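## Task

Pick up the tube on the shelved bench by the window and seat it fully down in a hole of the tube rack on the shelved bench by the door. The task fails if the tube touches the floor or the robot falls over or is left tilted.

## Robot and tools

ROBOT. TidyBot++: a mobile base (0.54 m long, 0.50 m wide, 0.38 m high) on four powered casters, carrying one seven-joint arm that ends in a two-finger gripper. The shoulder sits 0.12 m ahead of the base centre and 0.68 m above the floor. Segments: upper arm 0.42 m, forearm 0.31 m, hand 0.31 m. The arm starts folded with the hand pointing down. Cameras: base_camera is fixed on the front of the base and looks forward and down (644x364 px); wrist_camera rides on the hand and looks along the fingers (644x476 px, fisheye). Loose objects may occasionally get nudged by something.

FRAMES. Base frame: origin on the floor below the base centre, x forward, y left, z up, metres. hand_pose is reported in it: the point midway between the finger pads, as x, y, z then quaternion qw, qx, qy, qz; the hand's z axis runs along the fingers and the fingers close along its y axis. Odometry frame: the base frame as it was at scene start. base_odometry gives x, y and heading (rad, left positive, -3.142 to 3.142) counted from wheel turns only, so slip looks like travel and it drifts over many moves.

move. One action per call; motions in it start together. Keys:
- base: an object holding any of translate_m (forward positive, -2 to 2 m), strafe_m (left positive, -2 to 2 m), rotate_rad (counter-clockwise seen from above positive, -6.3 to 6.3 rad). These are offsets from where the base is when the command begins, along its axes at that moment; the base drives straight to that point.
- joints: absolute targets by name, radians: joint_1_rad to joint_7_rad, plus gripper_pos from 0 (open, about 85 mm gap) to 1 (closed); gap is roughly 85 x (1 - gripper_pos) mm. joint_2_rad is limited to -2.249..2.249, joint_4_rad to -2.579..2.579, joint_6_rad to -2.099..2.099; joints 1, 3, 5, 7 are unbounded but go the short way round, so turn them in steps below half a turn. joint_1_rad positive swings the arm clockwise from above (opposite to heading). joint_2_rad 0 is upper arm vertical, positive leans forward. With joint_3_rad at 3.14, negative joint_4_rad bends the forearm forward and negative joint_6_rad bends the hand forward. With the hand pointing down, positive joint_7_rad turns it counter-clockwise; at 1.57 the fingers open toward the robot's left and right.
- target: a single list of seven numbers [x, y, z, qw, qx, qy, qz], an absolute hand pose in the base frame, metres. Alongside it, joints may contain only gripper_pos.
- speeds: per-action caps: translate_m or strafe_m 0.05 to 0.5 m/s (name only one when both are driven), rotate_rad 0.1 to 1.57 rad/s, gripper_pos 0.234 to 0.993 per second. Defaults are the maxima; the slowest gripper speed squeezes gentler (about 100 N versus 130 N).
- cameras: list from base_camera, wrist_camera, all; omitted means all, [] means none.
- blocking: true (default) returns when everything is at rest; false returns in about 0.5 s while motion continues.
An unknown key makes the call invalid; an out-of-range value gets it refused, and then the rest of that reply's move, wait and finished_scene calls are skipped (same after an uncommanded stop).

OTHER TOOLS. wait(seconds 0 to 10) just lets time pass and reports. stop brakes all your running motions. zoom_image(camera, region [x0, y0, x1, y1] in pixels from the top-left, at most 504x504) enlarges part of the latest image of that camera. read_manual gives licence texts only. finished_scene(scene = current scene number) ends the scene; the goal must hold without the robot.

RESULTS. Lines include base_odometry, base_tilt (degrees, forward/right positive), joint_positions, hand_pose, hand_target (where the hand would be with all joints on target), motor_effort in percent of maximum with the peak of the last action in brackets, Motor temperatures, and pictures (image order). Status words per motion: done, moving, off_target (rested away from target, may still push), not_followed (a safety check withheld the targets), stopped, contact_stop, time_out, torque_fault, limit_stop_at_motor_heat. The line move summarises them. Also watch for: joint command not followed / pose unreachable, ARM HIT, MOTOR HOT, OVER-TEMPERATURE FAULT, on_its_own. A gripper off_target at a partial reading means it has caught something; done at 1 means it holds nothing.

PRACTICE. Hand targets usually settle within about 3 cm and a few degrees; fix the error by adding (wanted position minus hand_pose) to your previous target. To keep a loaded hand still, resend hand_target, not hand_pose. A held object makes the arm sag; never command a joint to its current reading while loaded. Joint accuracy can be improved by sending last command plus (wanted minus read). A hand pointing down reaches up to about 0.94 m high only near the base. Hand poses low and forward close to the base go badly and may strike the base. When lowering a tube into a hole, hand_pose nearly stops descending once it rests; effort changes only slightly at first. Check seating with the cameras, since hand_pose can be 1 to 2 cm wrong.

AVOID. The arm neither slows for nor steers around furniture and nothing stops it hitting the base. Do not drive or turn while the arm is caught on something above about 0.6 m; do not reach far out from the folded pose over nearby furniture or swing a stretched arm sideways; these can tip the robot. Backing off or retracting the arm rights a slight lean. Driving the arm into objects can cause a torque fault (arm frozen 10 s). Do not drop the tube, release it while moving, let it touch the floor, slam it, swing it fast, or squeeze hard while it still rests on something. Holding loads with a stretched arm overheats motors.

Each tool is called after "Call:" in YAML: its name, and indented under it one key for each argument.

## Session

Call:
move:

Scene clock: 0.00 s.
Motor temperatures (°C): [36 32 29 29 42 43 46]
base_odometry: x=+0.000 y=+0.000 heading=+0.000
base_tilt: forward=-0.3 right=+0.1
base_status: not commanded
joint_positions: joint_1_rad=-0.050 joint_2_rad=-0.314 joint_3_rad=+3.167 joint_4_rad=-2.510 joint_5_rad=-0.028 joint_6_rad=-0.920 joint_7_rad=+1.614 gripper_pos=+0.000
joint_status: not commanded
motor_effort: joint_1_rad=+0 joint_2_rad=-2 joint_3_rad=+0 joint_4_rad=+10 joint_5_rad=-1 joint_6_rad=+0 joint_7_rad=+0
hand_pose: x=+0.2522 y=+0.0124 z=+0.5871 quat_wxyz=(-0.015, +0.999, +0.026, +0.013) (m; base frame)
hand_target: x=+0.2525 y=+0.0125 z=+0.5873 quat_wxyz=(-0.015, +0.999, +0.026, +0.014) (m; base frame)
hand_status: not commanded
pictures: base_camera, wrist_camera

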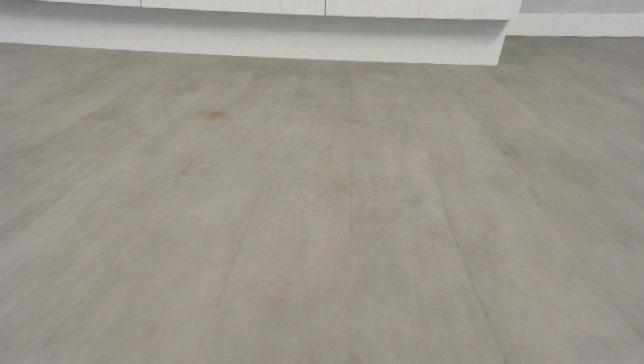

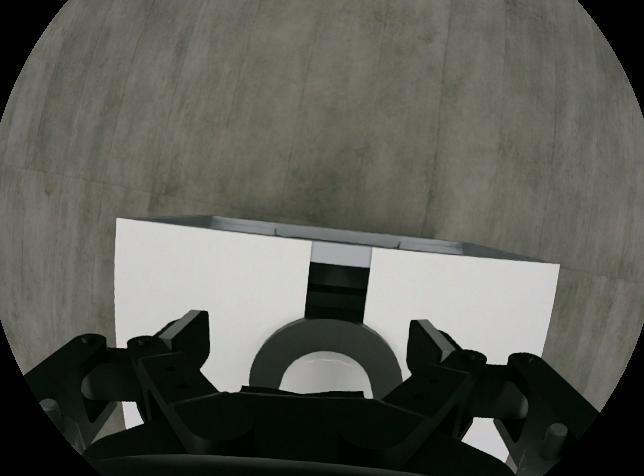

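Call:
move:
  joints: {"joint_6_rad": 0.55}

Scene clock: 16.97 s.
Motor temperatures (°C): [36 32 29 29 42 43 46]
move: done
base_odometry: x=+0.000 y=+0.000 heading=+0.000
base_tilt: forward=-0.3 right=+0.1
base_status: not commanded
joint_positions: joint_1_rad=-0.050 joint_2_rad=-0.314 joint_3_rad=+3.167 joint_4_rad=-2.510 joint_5_rad=-0.028 joint_6_rad=+0.495 joint_7_rad=+1.614 gripper_pos=+0.000
joint_status: all done
motor_effort: joint_1_rad=+0(1) joint_2_rad=-6(7) joint_3_rad=+1(1) joint_4_rad=+15(15) joint_5_rad=+0(1) joint_6_rad=+9(9) joint_7_rad=-1(2)
hand_pose: x=+0.5528 y=+0.0066 z=+0.8576 quat_wxyz=(+0.000, +0.752, +0.009, +0.659) (m; base frame)
hand_target: x=+0.5547 y=+0.0061 z=+0.8751 quat_wxyz=(+0.000, +0.733, +0.008, +0.680) (m; base frame)
hand_status: not commanded
pictures: base_camera, wrist_camera
camera_calibration:
wrist_camera: T_world_to_cam=[[0.0161979, -0.998829, 0.0455981, -0.0465938], [-0.168536, -0.047679, -0.984542, 0.985856], [0.985562, 0.00826263, -0.169111, -0.263489], [0, 0, 0, 1]] pos_world=[0.426591, 0.00264254, 0.928182]

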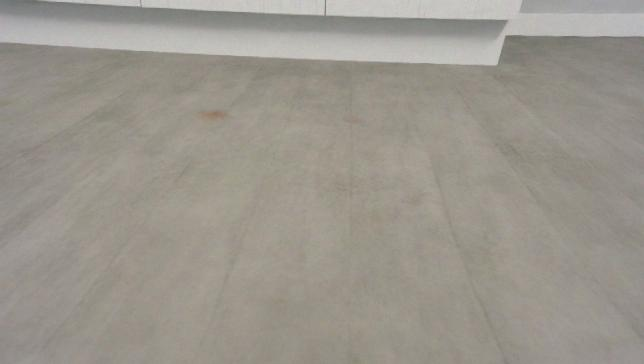

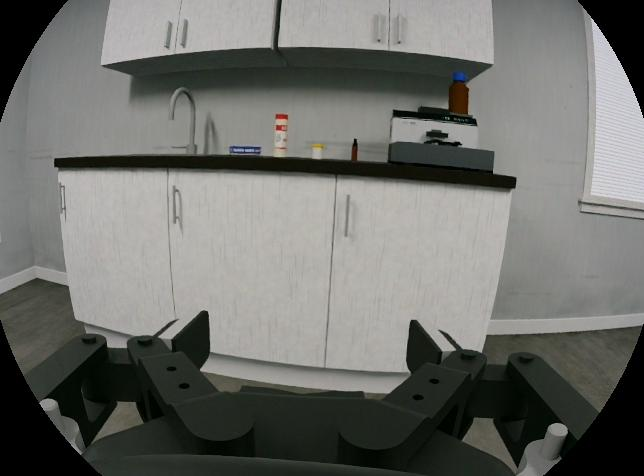

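Call:
move:
  joints: {"joint_1_rad": 1.4}
  cameras: ["wrist_camera"]

Call:
move:
  joints: {"joint_1_rad": 2.7}
  cameras: ["wrist_camera"]

Call:
move:
  joints: {"joint_1_rad": 4.2}
  cameras: ["wrist_camera"]

Scene clock: 28.20 s.
Motor temperatures (°C): [36 32 29 29 42 44 46]
move: done
base_odometry: x=+0.000 y=+0.000 heading=+0.000
base_tilt: forward=-0.3 right=+0.1
base_status: not commanded
joint_positions: joint_1_rad=+1.378 joint_2_rad=-0.314 joint_3_rad=+3.167 joint_4_rad=-2.510 joint_5_rad=-0.028 joint_6_rad=+0.495 joint_7_rad=+1.614 gripper_pos=+0.000
joint_status: all done
motor_effort: joint_1_rad=+0(2) joint_2_rad=-7(7) joint_3_rad=+0(1) joint_4_rad=+15(15) joint_5_rad=+0(1) joint_6_rad=+8(9) joint_7_rad=-1(2)
hand_pose: x=+0.1875 y=-0.4284 z=+0.8576 quat_wxyz=(+0.432, +0.574, -0.485, +0.499) (m; base frame)
hand_target: x=+0.1778 y=-0.4318 z=+0.8751 quat_wxyz=(+0.451, +0.554, -0.480, +0.509) (m; base frame)
hand_status: not commanded
pictures: wrist_camera
camera_calibration:
wrist_camera: T_world_to_cam=[[-0.986292, -0.158584, 0.0455981, 0.0727025], [-0.0712443, 0.160006, -0.984542, 0.974278], [0.148837, -0.974294, -0.169111, -0.163918], [0, 0, 0, 1]] pos_world=[0.165515, -0.304065, 0.928182]

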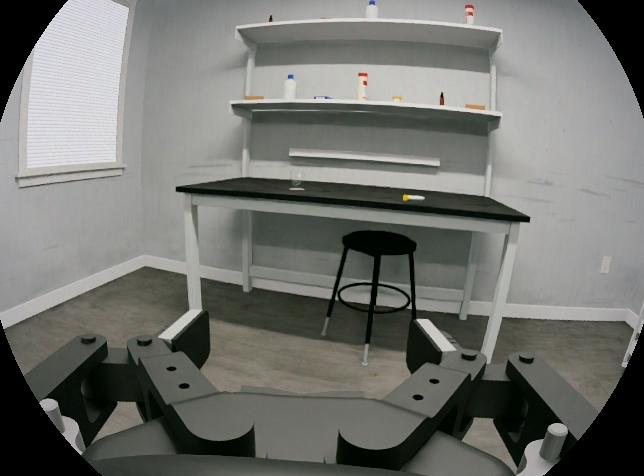

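Scene clock: 30.77 s.
Motor temperatures (°C): [36 32 29 29 42 44 46]
move: done
base_odometry: x=+0.000 y=+0.000 heading=+0.000
base_tilt: forward=-0.3 right=+0.1
base_status: not commanded
joint_positions: joint_1_rad=+2.678 joint_2_rad=-0.314 joint_3_rad=+3.167 joint_4_rad=-2.510 joint_5_rad=-0.028 joint_6_rad=+0.495 joint_7_rad=+1.614 gripper_pos=+0.000
joint_status: all done
motor_effort: joint_1_rad=+0(2) joint_2_rad=-7(7) joint_3_rad=+1(1) joint_4_rad=+15(15) joint_5_rad=+0(1) joint_6_rad=+8(10) joint_7_rad=+1(2)
hand_pose: x=-0.2755 y=-0.1806 z=+0.8576 quat_wxyz=(+0.645, +0.163, -0.734, +0.136) (m; base frame)
hand_target: x=-0.2813 y=-0.1722 z=+0.8751 quat_wxyz=(+0.667, +0.151, -0.717, +0.132) (m; base frame)
hand_status: not commanded
pictures: wrist_camera
camera_calibration:
wrist_camera: T_world_to_cam=[[-0.416705, 0.907898, 0.0455981, 0.00492156], [0.135109, 0.111459, -0.984542, 0.949722], [-0.898945, -0.404102, -0.169111, -0.0392322], [0, 0, 0, 1]] pos_world=[-0.161533, -0.126178, 0.928182]

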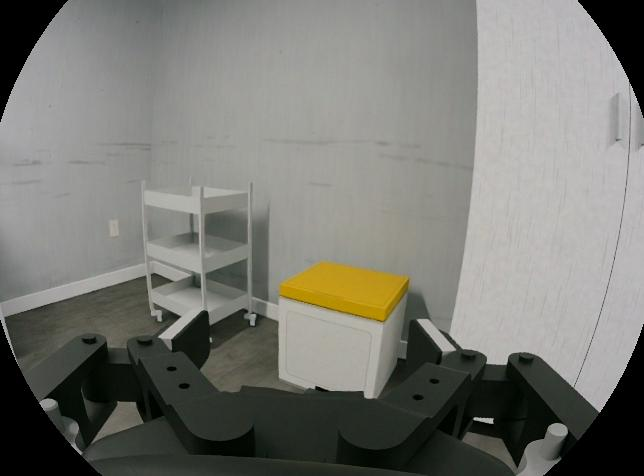

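Scene clock: 33.50 s.
Motor temperatures (°C): [36 32 29 29 42 44 46]
move: done
base_odometry: x=+0.000 y=+0.000 heading=+0.000
base_tilt: forward=-0.3 right=+0.1
base_status: not commanded
joint_positions: joint_1_rad=+4.178 joint_2_rad=-0.314 joint_3_rad=+3.167 joint_4_rad=-2.510 joint_5_rad=-0.028 joint_6_rad=+0.495 joint_7_rad=+1.614 gripper_pos=+0.000
joint_status: all done
motor_effort: joint_1_rad=+0(2) joint_2_rad=-7(7) joint_3_rad=+1(1) joint_4_rad=+15(15) joint_5_rad=+0(1) joint_6_rad=+8(10) joint_7_rad=-1(2)
hand_pose: x=-0.0891 y=+0.3807 z=+0.8576 quat_wxyz=(+0.565, -0.381, -0.648, -0.341) (m; base frame)
hand_target: x=-0.0810 y=+0.3871 z=+0.8751 quat_wxyz=(+0.578, -0.378, -0.628, -0.358) (m; base frame)
hand_status: not commanded
pictures: wrist_camera
camera_calibration:
wrist_camera: T_world_to_cam=[[0.876147, 0.479883, 0.0455981, -0.148928], [0.120737, -0.126886, -0.984542, 0.951433], [-0.466679, 0.868109, -0.169111, -0.0906719], [0, 0, 0, 1]] pos_world=[-0.0267055, 0.270904, 0.928182]

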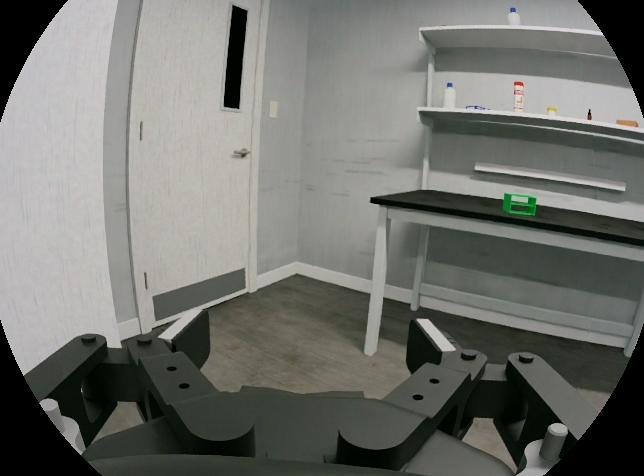

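Call:
zoom_image:
  camera: "wrist_camera"
  region: [470, 170, 580, 240]

Call:
move:
  joints: {"joint_1_rad": 4.9}
  cameras: ["wrist_camera"]

Call:
move:
  joints: {"joint_1_rad": 6.2}
  cameras: []

Call:
move:
  joints: {"joint_1_rad": 7.6}
  cameras: ["wrist_camera"]

Call:
zoom_image:
  camera: "wrist_camera"
  region: [380, 170, 460, 230]

Scaled by 4.582.

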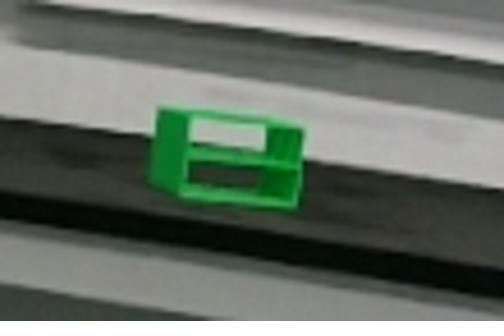

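Scene clock: 52.00 s.
Motor temperatures (°C): [36 32 29 29 42 44 46]
move: done
base_odometry: x=+0.000 y=+0.000 heading=+0.000
base_tilt: forward=-0.3 right=+0.1
base_status: not commanded
joint_positions: joint_1_rad=+4.878 joint_2_rad=-0.314 joint_3_rad=+3.167 joint_4_rad=-2.510 joint_5_rad=-0.028 joint_6_rad=+0.495 joint_7_rad=+1.614 gripper_pos=+0.000
joint_status: all done
motor_effort: joint_1_rad=+0(2) joint_2_rad=-6(7) joint_3_rad=+0(1) joint_4_rad=+15(15) joint_5_rad=-1(1) joint_6_rad=+8(10) joint_7_rad=-1(2)
hand_pose: x=+0.2052 y=+0.4252 z=+0.8576 quat_wxyz=(+0.414, -0.580, -0.478, -0.514) (m; base frame)
hand_target: x=+0.2154 y=+0.4249 z=+0.8751 quat_wxyz=(+0.420, -0.571, -0.460, -0.535) (m; base frame)
hand_status: not commanded
pictures: wrist_camera
camera_calibration:
wrist_camera: T_world_to_cam=[[0.979235, -0.197535, 0.0455981, -0.161195], [0.0105778, -0.17483, -0.984542, 0.964542], [0.202453, 0.96458, -0.169111, -0.170299], [0, 0, 0, 1]] pos_world=[0.182123, 0.301056, 0.928182]

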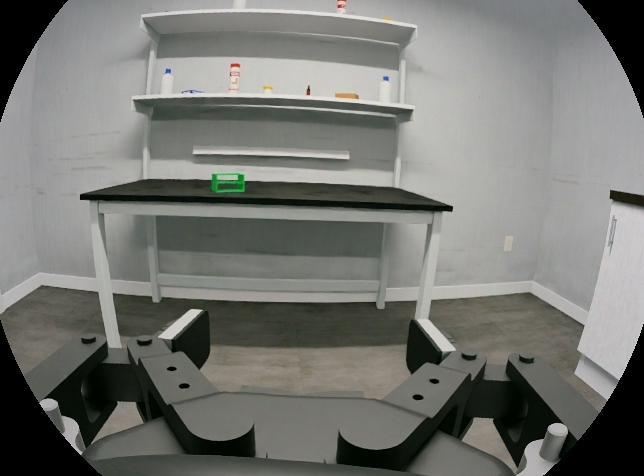

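Scene clock: 54.57 s.
Motor temperatures (°C): [36 32 29 29 42 44 46]
move: done
base_odometry: x=+0.000 y=+0.000 heading=+0.000
base_tilt: forward=-0.3 right=+0.1
base_status: not commanded
joint_positions: joint_1_rad=+6.178 joint_2_rad=-0.314 joint_3_rad=+3.167 joint_4_rad=-2.510 joint_5_rad=-0.028 joint_6_rad=+0.495 joint_7_rad=+1.614 gripper_pos=+0.000
joint_status: all done
motor_effort: joint_1_rad=+0(2) joint_2_rad=-7(7) joint_3_rad=+0(1) joint_4_rad=+15(15) joint_5_rad=+0(1) joint_6_rad=+8(10) joint_7_rad=+0(1)
hand_pose: x=+0.5518 y=+0.0308 z=+0.8576 quat_wxyz=(+0.019, -0.751, -0.030, -0.659) (m; base frame)
hand_target: x=+0.5542 y=+0.0208 z=+0.8751 quat_wxyz=(+0.011, -0.733, -0.021, -0.680) (m; base frame)
hand_status: not commanded
pictures: none
No camera images: "cameras" was empty.

Scene clock: 57.23 s.
Motor temperatures (°C): [36 32 29 29 42 44 46]
move: done
base_odometry: x=+0.000 y=+0.000 heading=+0.000
base_tilt: forward=-0.3 right=+0.2
base_status: not commanded
joint_positions: joint_1_rad=+7.578 joint_2_rad=-0.314 joint_3_rad=+3.167 joint_4_rad=-2.510 joint_5_rad=-0.028 joint_6_rad=+0.495 joint_7_rad=+1.614 gripper_pos=+0.000
joint_status: all done
motor_effort: joint_1_rad=+1(2) joint_2_rad=-7(7) joint_3_rad=+1(1) joint_4_rad=+15(15) joint_5_rad=+0(1) joint_6_rad=+10(10) joint_7_rad=-2(2)
hand_pose: x=+0.2228 y=-0.4213 z=+0.8577 quat_wxyz=(-0.411, -0.594, +0.461, -0.516) (m; base frame)
hand_target: x=+0.2135 y=-0.4254 z=+0.8751 quat_wxyz=(-0.430, -0.574, +0.456, -0.527) (m; base frame)
hand_status: not commanded
pictures: wrist_camera
camera_calibration:
wrist_camera: T_world_to_cam=[[-0.969724, -0.239909, 0.0455986, 0.070731], [-0.0842669, 0.153481, -0.984552, 0.97583], [0.229204, -0.958586, -0.169051, -0.173537], [0, 0, 0, 1]] pos_world=[0.190595, -0.299153, 0.928194]

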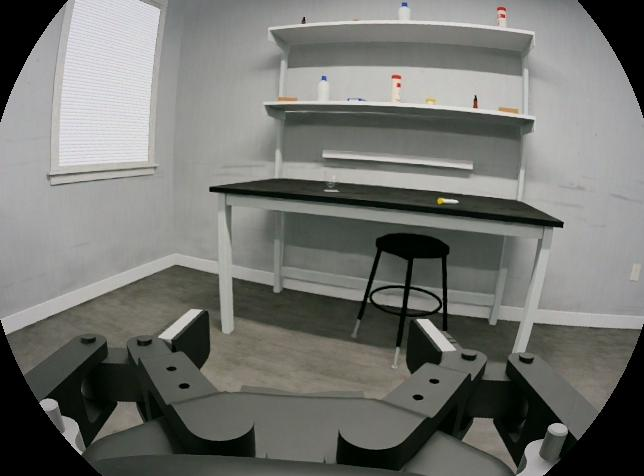

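Scaled by 6.300.

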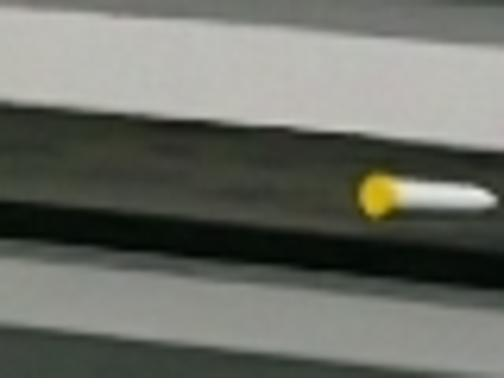

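Call:
zoom_image:
  camera: "wrist_camera"
  region: [180, 170, 580, 420]

Scaled by 1.260.

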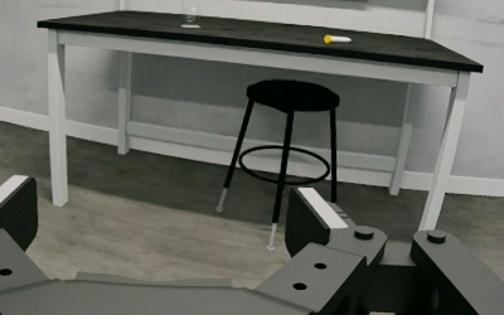

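Call:
move:
  base: {"rotate_rad": -1.64}
  joints: {"joint_1_rad": -0.02, "joint_6_rad": 0.4}

Call:
move:
  base: {"translate_m": 0.8}

Scene clock: 242.10 s.
Motor temperatures (°C): [36 32 29 30 42 44 46]
move: done
base_odometry: x=+0.000 y=+0.000 heading=-1.639
base_tilt: forward=-0.3 right=+0.1
base_status: done
joint_positions: joint_1_rad=+6.285 joint_2_rad=-0.314 joint_3_rad=+3.167 joint_4_rad=-2.510 joint_5_rad=-0.028 joint_6_rad=+0.474 joint_7_rad=+1.614 gripper_pos=+0.000
joint_status: all done
motor_effort: joint_1_rad=+0(2) joint_2_rad=-7(8) joint_3_rad=+0(1) joint_4_rad=+15(15) joint_5_rad=+0(1) joint_6_rad=+8(10) joint_7_rad=-1(1)
hand_pose: x=+0.5517 y=-0.0153 z=+0.8514 quat_wxyz=(-0.016, -0.758, +0.010, -0.652) (m; base frame)
hand_target: x=+0.5478 y=-0.0052 z=+0.8290 quat_wxyz=(-0.008, -0.782, +0.001, -0.623) (m; base frame)
hand_status: not commanded
pictures: base_camera, wrist_camera
camera_calibration:
wrist_camera: T_world_to_cam=[[-0.0332374, -0.998415, 0.0454258, -0.0407506], [-0.190682, -0.0382813, -0.980905, 0.987723], [0.981089, -0.0412646, -0.189107, -0.244541], [0, 0, 0, 1]] pos_world=[0.426903, -0.0129656, 0.92447]

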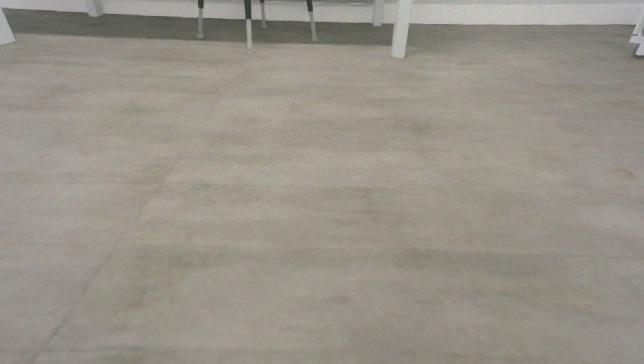

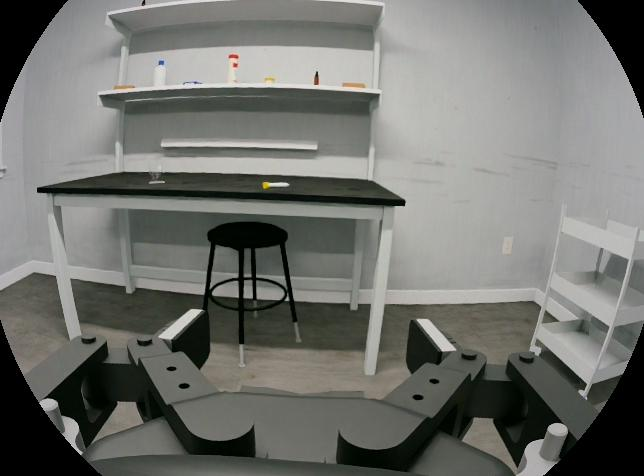

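Scene clock: 245.03 s.
Motor temperatures (°C): [36 32 29 30 42 44 46]
move: done
base_odometry: x=-0.054 y=-0.798 heading=-1.640
base_tilt: forward=-0.3 right=+0.1
base_status: done
joint_positions: joint_1_rad=+6.284 joint_2_rad=-0.316 joint_3_rad=+3.167 joint_4_rad=-2.510 joint_5_rad=-0.028 joint_6_rad=+0.472 joint_7_rad=+1.614 gripper_pos=+0.000
joint_status: not commanded
motor_effort: joint_1_rad=+1(1) joint_2_rad=-6(9) joint_3_rad=+0(1) joint_4_rad=+15(16) joint_5_rad=+0(1) joint_6_rad=+8(10) joint_7_rad=+0(1)
hand_pose: x=+0.5514 y=-0.0151 z=+0.8512 quat_wxyz=(-0.016, -0.759, +0.010, -0.651) (m; base frame)
hand_target: x=+0.5478 y=-0.0052 z=+0.8290 quat_wxyz=(-0.008, -0.782, +0.001, -0.623) (m; base frame)
hand_status: not commanded
pictures: base_camera, wrist_camera
camera_calibration:
wrist_camera: T_world_to_cam=[[-0.0327205, -0.998435, 0.0453568, -0.0407848], [-0.191845, -0.0382631, -0.980679, 0.987921], [0.98088, -0.0407898, -0.190292, -0.24309], [0, 0, 0, 1]] pos_world=[0.426635, -0.0128356, 0.924425]

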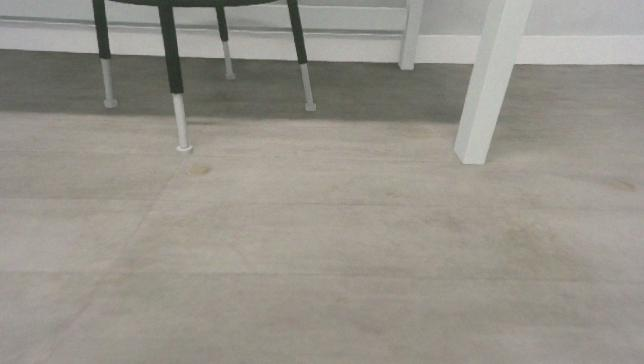

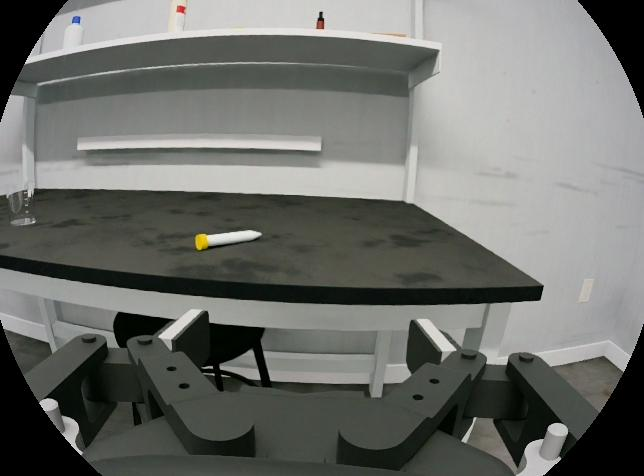

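Call:
move:
  target: [0.48, 0.1, 0.92, 0, 0.5, 0.866, 0]

Scene clock: 292.33 s.
Motor temperatures (°C): [36 32 29 30 42 44 46]
move: off_target
base_odometry: x=-0.054 y=-0.798 heading=-1.640
base_tilt: forward=-0.3 right=+0.1
base_status: not commanded
joint_positions: joint_1_rad=+6.200 joint_2_rad=+0.219 joint_3_rad=+2.840 joint_4_rad=-0.912 joint_5_rad=+0.050 joint_6_rad=-1.973 joint_7_rad=+3.286 gripper_pos=+0.000
joint_status: not commanded
motor_effort: joint_1_rad=+0(2) joint_2_rad=-20(22) joint_3_rad=-1(1) joint_4_rad=+11(17) joint_5_rad=-1(1) joint_6_rad=+0(10) joint_7_rad=+0(2)
hand_pose: x=+0.4840 y=+0.1152 z=+0.9187 quat_wxyz=(-0.007, -0.510, -0.860, -0.024) (m; base frame)
hand_target: x=+0.4800 y=+0.1000 z=+0.9200 quat_wxyz=(+0.000, -0.500, -0.866, +0.000) (m; base frame)
hand_status: off_target (0.016 m and 3.2 deg from the pose sent, 0.152 m and 136.5 deg at the start; a joint's target at an end of its range on 3 of 86 steps)
pictures: base_camera, wrist_camera
camera_calibration:
wrist_camera: T_world_to_cam=[[0.859599, 0.508374, 0.0514295, -0.527016], [0.507573, -0.861135, 0.0285719, -0.124742], [0.058813, 0.00154383, -0.998268, 1.02488], [0, 0, 0, 1]] pos_world=[0.456062, 0.158919, 1.05377]

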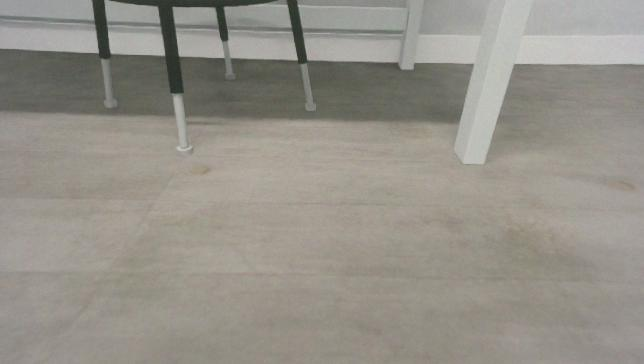

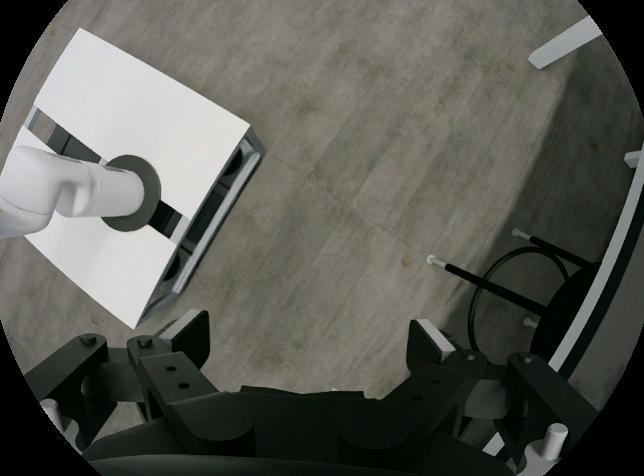

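Call:
move:
  base: {"translate_m": 0.36}
  speeds: {"translate_m": 0.25}

Scene clock: 304.03 s.
Motor temperatures (°C): [36 32 29 30 42 44 46]
move: done
base_odometry: x=-0.079 y=-1.158 heading=-1.641
base_tilt: forward=-0.3 right=+0.1
base_status: done
joint_positions: joint_1_rad=+6.200 joint_2_rad=+0.224 joint_3_rad=+2.839 joint_4_rad=-0.910 joint_5_rad=+0.051 joint_6_rad=-1.980 joint_7_rad=+3.288 gripper_pos=+0.000
joint_status: not commanded
motor_effort: joint_1_rad=+1(2) joint_2_rad=-20(22) joint_3_rad=+0(1) joint_4_rad=+11(12) joint_5_rad=-1(1) joint_6_rad=+0(2) joint_7_rad=-1(2)
hand_pose: x=+0.4834 y=+0.1148 z=+0.9172 quat_wxyz=(-0.003, -0.509, -0.861, -0.020) (m; base frame)
hand_target: x=+0.4800 y=+0.1000 z=+0.9200 quat_wxyz=(+0.000, -0.500, -0.866, +0.000) (m; base frame)
hand_status: not commanded
pictures: base_camera, wrist_camera
camera_calibration:
wrist_camera: T_world_to_cam=[[0.858637, 0.510917, 0.0413106, -0.516809], [0.510286, -0.85963, 0.0253898, -0.123258], [0.0484839, -0.000720379, -0.998824, 1.02911], [0, 0, 0, 1]] pos_world=[0.456753, 0.158832, 1.05238]

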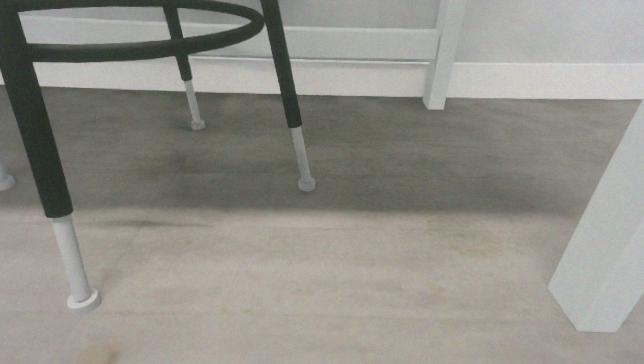

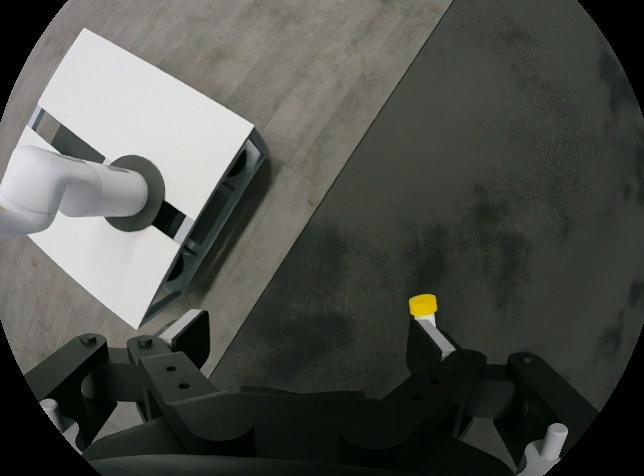

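Call:
zoom_image:
  camera: "wrist_camera"
  region: [380, 270, 480, 370]

Scaled by 5.040.

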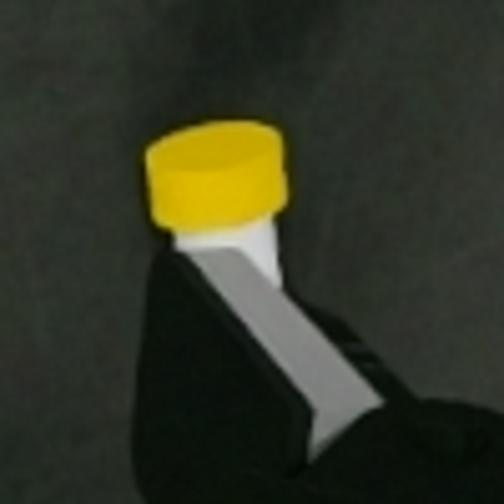

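Call:
move:
  target: [0.579, 0.115, 0.88, 0, 0.4384, 0.8988, 0]
  joints: {"gripper_pos": 0.2}
  cameras: ["wrist_camera"]

Scene clock: 381.20 s.
Motor temperatures (°C): [36 32 29 30 42 44 46]
move: off_target
base_odometry: x=-0.079 y=-1.158 heading=-1.641
base_tilt: forward=-0.3 right=+0.1
base_status: not commanded
joint_positions: joint_1_rad=+6.189 joint_2_rad=+0.470 joint_3_rad=+2.838 joint_4_rad=-0.684 joint_5_rad=+0.128 joint_6_rad=-1.980 joint_7_rad=+3.434 gripper_pos=+0.200
joint_status: all done
motor_effort: joint_1_rad=+1(2) joint_2_rad=-28(31) joint_3_rad=-1(2) joint_4_rad=+12(12) joint_5_rad=-1(1) joint_6_rad=-1(2) joint_7_rad=+0(2)
hand_pose: x=+0.5822 y=+0.1116 z=+0.8790 quat_wxyz=(-0.001, -0.464, -0.885, -0.015) (m; base frame)
hand_target: x=+0.5790 y=+0.1150 z=+0.8800 quat_wxyz=(+0.000, -0.438, -0.899, +0.000) (m; base frame)
hand_status: off_target (0.005 m and 3.8 deg from the pose sent, 0.103 m and 9.5 deg at the start)
pictures: wrist_camera
camera_calibration:
wrist_camera: T_world_to_cam=[[0.802761, 0.595576, 0.0293879, -0.564836], [0.594938, -0.803283, 0.0280148, -0.23342], [0.0402918, -0.0050052, -0.999175, 0.991709], [0, 0, 0, 1]] pos_world=[0.552341, 0.153864, 1.01403]

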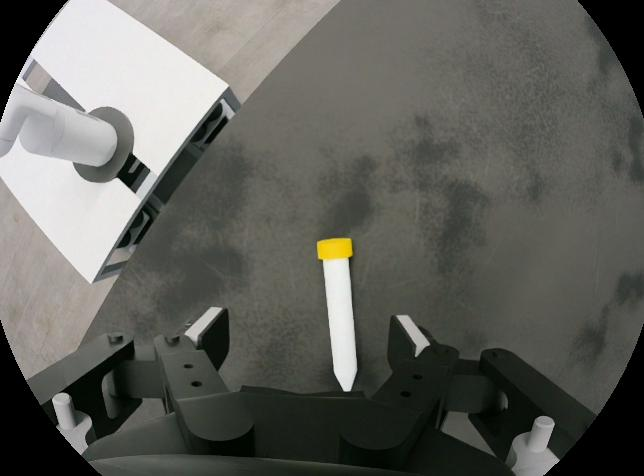

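Call:
move:
  target: [0.5875, 0.134, 0.835, 0, 0.3987, 0.9171, 0]
  joints: {"gripper_pos": 0.5}
  cameras: ["wrist_camera"]

Scene clock: 415.77 s.
Motor temperatures (°C): [36 33 29 30 42 44 46]
move: off_target
base_odometry: x=-0.079 y=-1.158 heading=-1.641
base_tilt: forward=-0.3 right=+0.1
base_status: not commanded
joint_positions: joint_1_rad=+6.189 joint_2_rad=+0.470 joint_3_rad=+2.792 joint_4_rad=-0.809 joint_5_rad=+0.140 joint_6_rad=-1.911 joint_7_rad=+3.465 gripper_pos=+0.499
joint_status: all done
motor_effort: joint_1_rad=+1(2) joint_2_rad=-28(29) joint_3_rad=-1(2) joint_4_rad=+12(13) joint_5_rad=-1(1) joint_6_rad=-1(2) joint_7_rad=+0(2)
hand_pose: x=+0.5742 y=+0.1266 z=+0.8445 quat_wxyz=(+0.018, -0.426, -0.904, +0.002) (m; base frame)
hand_target: x=+0.5875 y=+0.1340 z=+0.8350 quat_wxyz=(+0.000, -0.399, -0.917, +0.000) (m; base frame)
hand_status: off_target (0.018 m and 4.1 deg from the pose sent, 0.050 m and 8.5 deg at the start)
pictures: wrist_camera
camera_calibration:
wrist_camera: T_world_to_cam=[[0.749326, 0.662026, -0.0152441, -0.506355], [0.662175, -0.749302, 0.00836938, -0.244457], [-0.00588171, -0.0163657, -0.999849, 0.986241], [0, 0, 0, 1]] pos_world=[0.547099, 0.168189, 0.980419]

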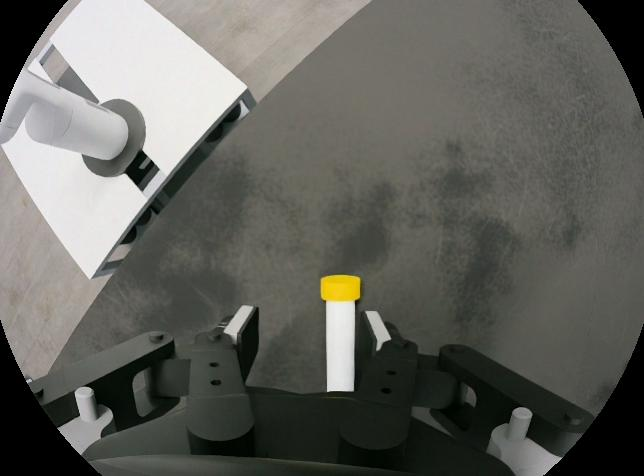

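Call:
move:
  target: [0.604, 0.138, 0.806, 0, 0.3987, 0.9171, 0]
  cameras: ["wrist_camera"]

Scene clock: 432.10 s.
Motor temperatures (°C): [36 33 29 30 42 44 46]
move: off_target
base_odometry: x=-0.079 y=-1.158 heading=-1.641
base_tilt: forward=-0.3 right=+0.1
base_status: not commanded
joint_positions: joint_1_rad=+6.189 joint_2_rad=+0.487 joint_3_rad=+2.783 joint_4_rad=-0.855 joint_5_rad=+0.151 joint_6_rad=-1.836 joint_7_rad=+3.466 gripper_pos=+0.499
joint_status: not commanded
motor_effort: joint_1_rad=+1(1) joint_2_rad=-29(30) joint_3_rad=-2(3) joint_4_rad=+12(13) joint_5_rad=-1(1) joint_6_rad=+0(2) joint_7_rad=+0(1)
hand_pose: x=+0.5885 y=+0.1330 z=+0.8229 quat_wxyz=(+0.011, -0.421, -0.907, -0.002) (m; base frame)
hand_target: x=+0.6040 y=+0.1380 z=+0.8060 quat_wxyz=(+0.000, -0.399, -0.917, +0.000) (m; base frame)
hand_status: off_target (0.023 m and 3.2 deg from the pose sent, 0.050 m and 4.1 deg at the start)
pictures: wrist_camera
camera_calibration:
wrist_camera: T_world_to_cam=[[0.742124, 0.670254, -0.00341161, -0.528286], [0.670202, -0.74198, 0.0171584, -0.261896], [0.00896914, -0.0150202, -0.999847, 0.955914], [0, 0, 0, 1]] pos_world=[0.559003, 0.174122, 0.958459]

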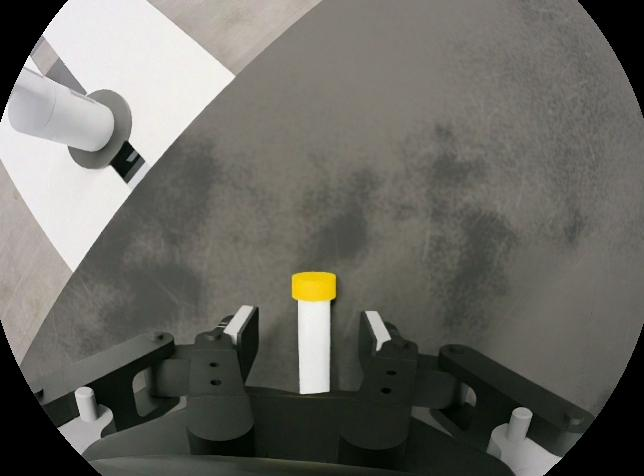

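Call:
move:
  target: [0.606, 0.1365, 0.788, 0, 0.3987, 0.9171, 0]
  joints: {"gripper_pos": 0.6}
  cameras: ["wrist_camera"]

Call:
zoom_image:
  camera: "wrist_camera"
  region: [200, 250, 420, 400]

Scene clock: 452.83 s.
Motor temperatures (°C): [36 33 29 30 42 44 46]
move: off_target
base_odometry: x=-0.079 y=-1.158 heading=-1.641
base_tilt: forward=-0.3 right=+0.1
base_status: not commanded
joint_positions: joint_1_rad=+6.189 joint_2_rad=+0.487 joint_3_rad=+2.772 joint_4_rad=-0.922 joint_5_rad=+0.154 joint_6_rad=-1.778 joint_7_rad=+3.466 gripper_pos=+0.599
joint_status: all done
motor_effort: joint_1_rad=+0(2) joint_2_rad=-29(30) joint_3_rad=-2(3) joint_4_rad=+12(13) joint_5_rad=-1(1) joint_6_rad=+0(2) joint_7_rad=-1(1)
hand_pose: x=+0.5881 y=+0.1395 z=+0.8030 quat_wxyz=(+0.014, -0.413, -0.911, +0.001) (m; base frame)
hand_target: x=+0.6060 y=+0.1365 z=+0.7880 quat_wxyz=(+0.000, -0.399, -0.917, +0.000) (m; base frame)
hand_status: off_target (0.024 m and 2.4 deg from the pose sent, 0.039 m and 3.2 deg at the start)
pictures: wrist_camera
camera_calibration:
wrist_camera: T_world_to_cam=[[0.728795, 0.684653, -0.0104134, -0.520935], [0.684729, -0.72866, 0.0141768, -0.264411], [0.0021184, -0.0174624, -0.999845, 0.940451], [0, 0, 0, 1]] pos_world=[0.558713, 0.180417, 0.938629]

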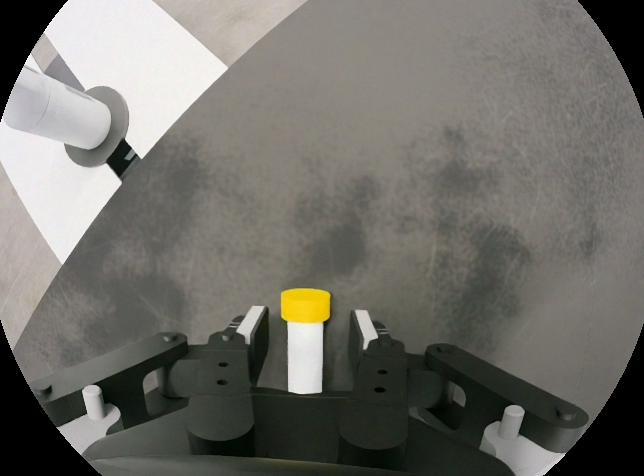

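Scaled by 2.291.

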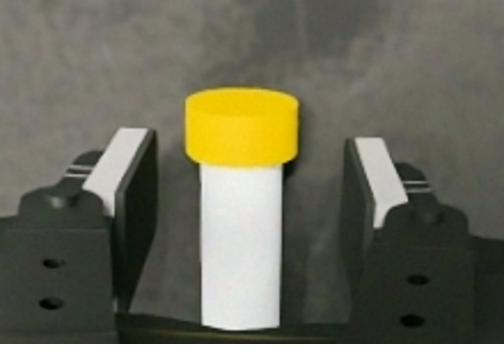

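Call:
move:
  target: [0.611, 0.128, 0.778, 0, 0.3987, 0.9171, 0]
  cameras: ["wrist_camera"]

Call:
zoom_image:
  camera: "wrist_camera"
  region: [200, 250, 420, 400]

Scene clock: 473.07 s.
Motor temperatures (°C): [36 33 29 30 42 44 46]
move: off_target
base_odometry: x=-0.079 y=-1.158 heading=-1.641
base_tilt: forward=-0.3 right=+0.1
base_status: not commanded
joint_positions: joint_1_rad=+6.205 joint_2_rad=+0.488 joint_3_rad=+2.768 joint_4_rad=-0.948 joint_5_rad=+0.156 joint_6_rad=-1.747 joint_7_rad=+3.478 gripper_pos=+0.599
joint_status: not commanded
motor_effort: joint_1_rad=+0(1) joint_2_rad=-29(30) joint_3_rad=-2(3) joint_4_rad=+13(13) joint_5_rad=-1(1) joint_6_rad=+0(1) joint_7_rad=-1(1)
hand_pose: x=+0.5930 y=+0.1347 z=+0.7948 quat_wxyz=(+0.012, -0.412, -0.911, -0.001) (m; base frame)
hand_target: x=+0.6110 y=+0.1280 z=+0.7780 quat_wxyz=(+0.000, -0.399, -0.917, +0.000) (m; base frame)
hand_status: off_target (0.026 m and 2.1 deg from the pose sent, 0.036 m and 2.4 deg at the start)
pictures: wrist_camera
camera_calibration:
wrist_camera: T_world_to_cam=[[0.727876, 0.68569, -0.0050846, -0.525115], [0.685659, -0.727713, 0.017488, -0.274499], [0.00829123, -0.0162154, -0.999834, 0.928335], [0, 0, 0, 1]] pos_world=[0.562735, 0.175363, 0.930311]

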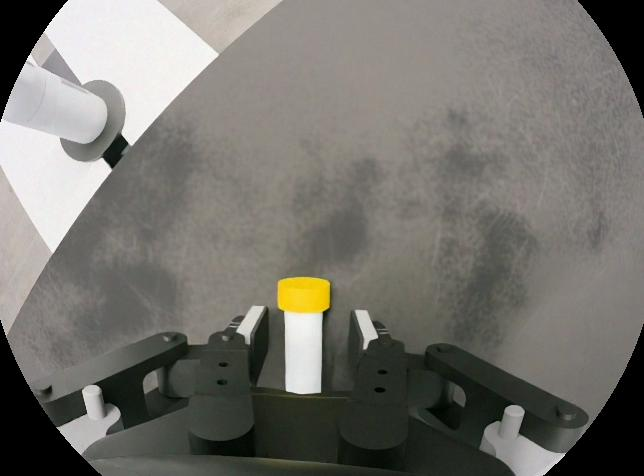

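Scaled by 2.291.

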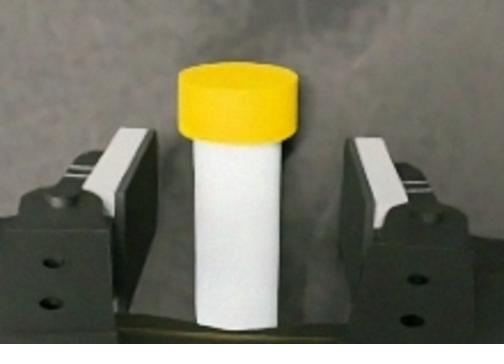

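Call:
move:
  joints: {"gripper_pos": 0.77}
  speeds: {"gripper_pos": 0.234}
  cameras: []

Call:
move:
  joints: {"gripper_pos": 0.8}
  speeds: {"gripper_pos": 0.234}
  cameras: ["wrist_camera"]

Scene clock: 505.97 s.
Motor temperatures (°C): [36 33 29 30 42 44 46]
move: done
base_odometry: x=-0.079 y=-1.158 heading=-1.641
base_tilt: forward=-0.3 right=+0.1
base_status: not commanded
joint_positions: joint_1_rad=+6.205 joint_2_rad=+0.488 joint_3_rad=+2.768 joint_4_rad=-0.948 joint_5_rad=+0.156 joint_6_rad=-1.747 joint_7_rad=+3.478 gripper_pos=+0.770
joint_status: all done
motor_effort: joint_1_rad=+1(1) joint_2_rad=-29(29) joint_3_rad=-3(3) joint_4_rad=+12(13) joint_5_rad=-1(1) joint_6_rad=+0(1) joint_7_rad=-1(1)
hand_pose: x=+0.5930 y=+0.1347 z=+0.7948 quat_wxyz=(+0.012, -0.412, -0.911, -0.001) (m; base frame)
hand_target: x=+0.6110 y=+0.1280 z=+0.7780 quat_wxyz=(+0.000, -0.399, -0.917, +0.000) (m; base frame)
hand_status: not commanded
pictures: none
No camera images: "cameras" was empty.

Scene clock: 506.40 s.
Motor temperatures (°C): [36 33 29 30 42 44 46]
move: done
base_odometry: x=-0.079 y=-1.158 heading=-1.641
base_tilt: forward=-0.3 right=+0.1
base_status: not commanded
joint_positions: joint_1_rad=+6.205 joint_2_rad=+0.488 joint_3_rad=+2.768 joint_4_rad=-0.948 joint_5_rad=+0.156 joint_6_rad=-1.747 joint_7_rad=+3.478 gripper_pos=+0.798
joint_status: all done
motor_effort: joint_1_rad=+1(1) joint_2_rad=-29(29) joint_3_rad=-2(3) joint_4_rad=+12(12) joint_5_rad=-1(1) joint_6_rad=-1(1) joint_7_rad=+0(1)
hand_pose: x=+0.5930 y=+0.1347 z=+0.7948 quat_wxyz=(+0.012, -0.412, -0.911, -0.001) (m; base frame)
hand_target: x=+0.6110 y=+0.1280 z=+0.7780 quat_wxyz=(+0.000, -0.399, -0.917, +0.000) (m; base frame)
hand_status: not commanded
pictures: wrist_camera
camera_calibration:
wrist_camera: T_world_to_cam=[[0.727883, 0.685683, -0.0051065, -0.525094], [0.685651, -0.727719, 0.017544, -0.274556], [0.0083135, -0.0162712, -0.999833, 0.928327], [0, 0, 0, 1]] pos_world=[0.562739, 0.175354, 0.930308]

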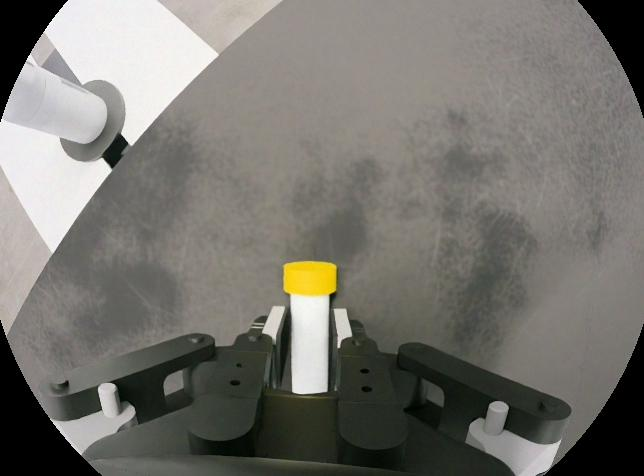

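Call:
move:
  joints: {"gripper_pos": 0.74}
  target: [0.606, 0.1335, 0.778, 0, 0.3987, 0.9171, 0]
  cameras: ["wrist_camera"]

Scene clock: 524.03 s.
Motor temperatures (°C): [36 33 29 30 42 44 46]
move: off_target
base_odometry: x=-0.079 y=-1.158 heading=-1.641
base_tilt: forward=-0.3 right=+0.1
base_status: not commanded
joint_positions: joint_1_rad=+6.205 joint_2_rad=+0.488 joint_3_rad=+2.766 joint_4_rad=-0.963 joint_5_rad=+0.156 joint_6_rad=-1.742 joint_7_rad=+3.478 gripper_pos=+0.738
joint_status: all done
motor_effort: joint_1_rad=+0(1) joint_2_rad=-29(30) joint_3_rad=-2(3) joint_4_rad=+12(13) joint_5_rad=-1(1) joint_6_rad=+0(2) joint_7_rad=-1(1)
hand_pose: x=+0.5903 y=+0.1351 z=+0.7904 quat_wxyz=(+0.015, -0.410, -0.912, +0.003) (m; base frame)
hand_target: x=+0.6060 y=+0.1335 z=+0.7780 quat_wxyz=(+0.000, -0.399, -0.917, +0.000) (m; base frame)
hand_status: off_target (0.020 m and 2.3 deg from the pose sent, 0.021 m and 2.1 deg at the start)
pictures: wrist_camera
camera_calibration:
wrist_camera: T_world_to_cam=[[0.724864, 0.688749, -0.0140059, -0.515024], [0.688891, -0.724739, 0.013517, -0.27139], [-0.000840801, -0.0194466, -0.999811, 0.929723], [0, 0, 0, 1]] pos_world=[0.561062, 0.176116, 0.926002]

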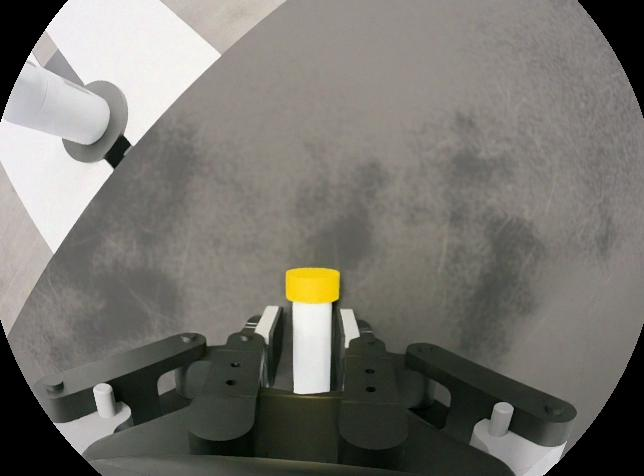

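Call:
move:
  target: [0.606, 0.1335, 0.788, 0, 0.3987, 0.9171, 0]
  cameras: []

Call:
move:
  joints: {"gripper_pos": 0.8}
  speeds: {"gripper_pos": 0.234}
  cameras: ["wrist_camera"]

Scene clock: 543.57 s.
Motor temperatures (°C): [36 34 29 30 42 44 46]
move: off_target
base_odometry: x=-0.079 y=-1.158 heading=-1.641
base_tilt: forward=-0.3 right=+0.1
base_status: not commanded
joint_positions: joint_1_rad=+6.205 joint_2_rad=+0.488 joint_3_rad=+2.766 joint_4_rad=-0.955 joint_5_rad=+0.156 joint_6_rad=-1.742 joint_7_rad=+3.478 gripper_pos=+0.738
joint_status: not commanded
motor_effort: joint_1_rad=+1(1) joint_2_rad=-29(30) joint_3_rad=-2(3) joint_4_rad=+12(13) joint_5_rad=-1(1) joint_6_rad=+0(1) joint_7_rad=-1(1)
hand_pose: x=+0.5924 y=+0.1356 z=+0.7928 quat_wxyz=(+0.012, -0.411, -0.912, +0.000) (m; base frame)
hand_target: x=+0.6060 y=+0.1335 z=+0.7880 quat_wxyz=(+0.000, -0.399, -0.917, +0.000) (m; base frame)
hand_status: off_target (0.015 m and 2.1 deg from the pose sent, 0.016 m and 2.3 deg at the start)
pictures: none
No camera images: "cameras" was empty.

Scene clock: 544.13 s.
Motor temperatures (°C): [36 34 29 30 42 44 46]
move: done
base_odometry: x=-0.079 y=-1.158 heading=-1.641
base_tilt: forward=-0.3 right=+0.1
base_status: not commanded
joint_positions: joint_1_rad=+6.205 joint_2_rad=+0.488 joint_3_rad=+2.766 joint_4_rad=-0.955 joint_5_rad=+0.156 joint_6_rad=-1.742 joint_7_rad=+3.478 gripper_pos=+0.798
joint_status: all done
motor_effort: joint_1_rad=+0(1) joint_2_rad=-29(29) joint_3_rad=-2(3) joint_4_rad=+12(13) joint_5_rad=-1(2) joint_6_rad=-1(1) joint_7_rad=-1(1)
hand_pose: x=+0.5924 y=+0.1356 z=+0.7928 quat_wxyz=(+0.012, -0.411, -0.912, +0.000) (m; base frame)
hand_target: x=+0.6060 y=+0.1335 z=+0.7880 quat_wxyz=(+0.000, -0.399, -0.917, +0.000) (m; base frame)
hand_status: not commanded
pictures: wrist_camera
camera_calibration:
wrist_camera: T_world_to_cam=[[0.7259, 0.68777, -0.00643427, -0.523327], [0.687769, -0.725748, 0.0162538, -0.273914], [0.00650919, -0.0162239, -0.999847, 0.927404], [0, 0, 0, 1]] pos_world=[0.562237, 0.176182, 0.928347]

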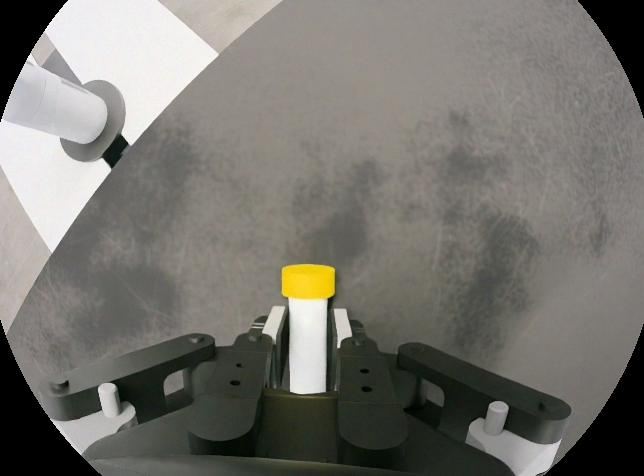

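Good centering. Now close to contact gently.

Call:
move:
  joints: {"gripper_pos": 0.82}
  speeds: {"gripper_pos": 0.234}
  cameras: []

Call:
move:
  joints: {"gripper_pos": 0.83}
  speeds: {"gripper_pos": 0.234}
  cameras: ["wrist_camera"]

Scene clock: 558.67 s.
Motor temperatures (°C): [36 34 29 30 42 44 46]
move: done
base_odometry: x=-0.079 y=-1.158 heading=-1.641
base_tilt: forward=-0.3 right=+0.1
base_status: not commanded
joint_positions: joint_1_rad=+6.205 joint_2_rad=+0.488 joint_3_rad=+2.766 joint_4_rad=-0.955 joint_5_rad=+0.156 joint_6_rad=-1.742 joint_7_rad=+3.478 gripper_pos=+0.816
joint_status: all done
motor_effort: joint_1_rad=+1(1) joint_2_rad=-29(29) joint_3_rad=-2(3) joint_4_rad=+12(13) joint_5_rad=-1(1) joint_6_rad=-1(1) joint_7_rad=+0(1)
hand_pose: x=+0.5924 y=+0.1356 z=+0.7928 quat_wxyz=(+0.012, -0.411, -0.912, +0.000) (m; base frame)
hand_target: x=+0.6060 y=+0.1335 z=+0.7880 quat_wxyz=(+0.000, -0.399, -0.917, +0.000) (m; base frame)
hand_status: not commanded
pictures: none
No camera images: "cameras" was empty.

Scene clock: 559.00 s.
Motor temperatures (°C): [36 34 29 30 42 44 46]
move: done
base_odometry: x=-0.079 y=-1.158 heading=-1.641
base_tilt: forward=-0.3 right=+0.1
base_status: not commanded
joint_positions: joint_1_rad=+6.205 joint_2_rad=+0.488 joint_3_rad=+2.766 joint_4_rad=-0.955 joint_5_rad=+0.156 joint_6_rad=-1.742 joint_7_rad=+3.478 gripper_pos=+0.824
joint_status: all done
motor_effort: joint_1_rad=+1(1) joint_2_rad=-27(29) joint_3_rad=-2(3) joint_4_rad=+11(12) joint_5_rad=-1(1) joint_6_rad=-1(1) joint_7_rad=+0(1)
hand_pose: x=+0.5924 y=+0.1356 z=+0.7928 quat_wxyz=(+0.012, -0.411, -0.912, +0.000) (m; base frame)
hand_target: x=+0.6060 y=+0.1335 z=+0.7880 quat_wxyz=(+0.000, -0.399, -0.917, +0.000) (m; base frame)
hand_status: not commanded
pictures: wrist_camera
camera_calibration:
wrist_camera: T_world_to_cam=[[0.725897, 0.687773, -0.0064615, -0.523298], [0.687773, -0.725744, 0.0162439, -0.273905], [0.00648275, -0.0162355, -0.999847, 0.927412], [0, 0, 0, 1]] pos_world=[0.562232, 0.176182, 0.928338]

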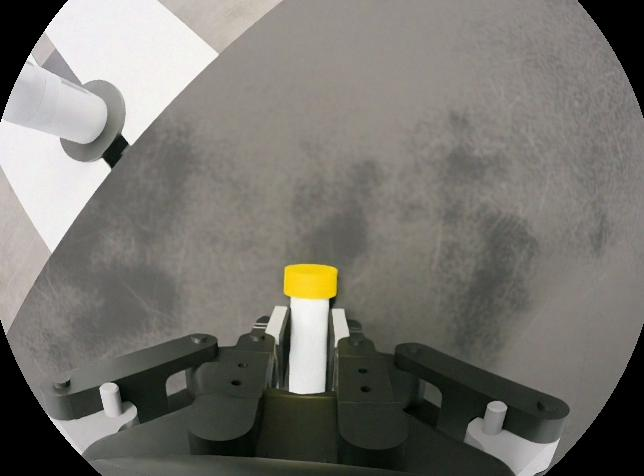

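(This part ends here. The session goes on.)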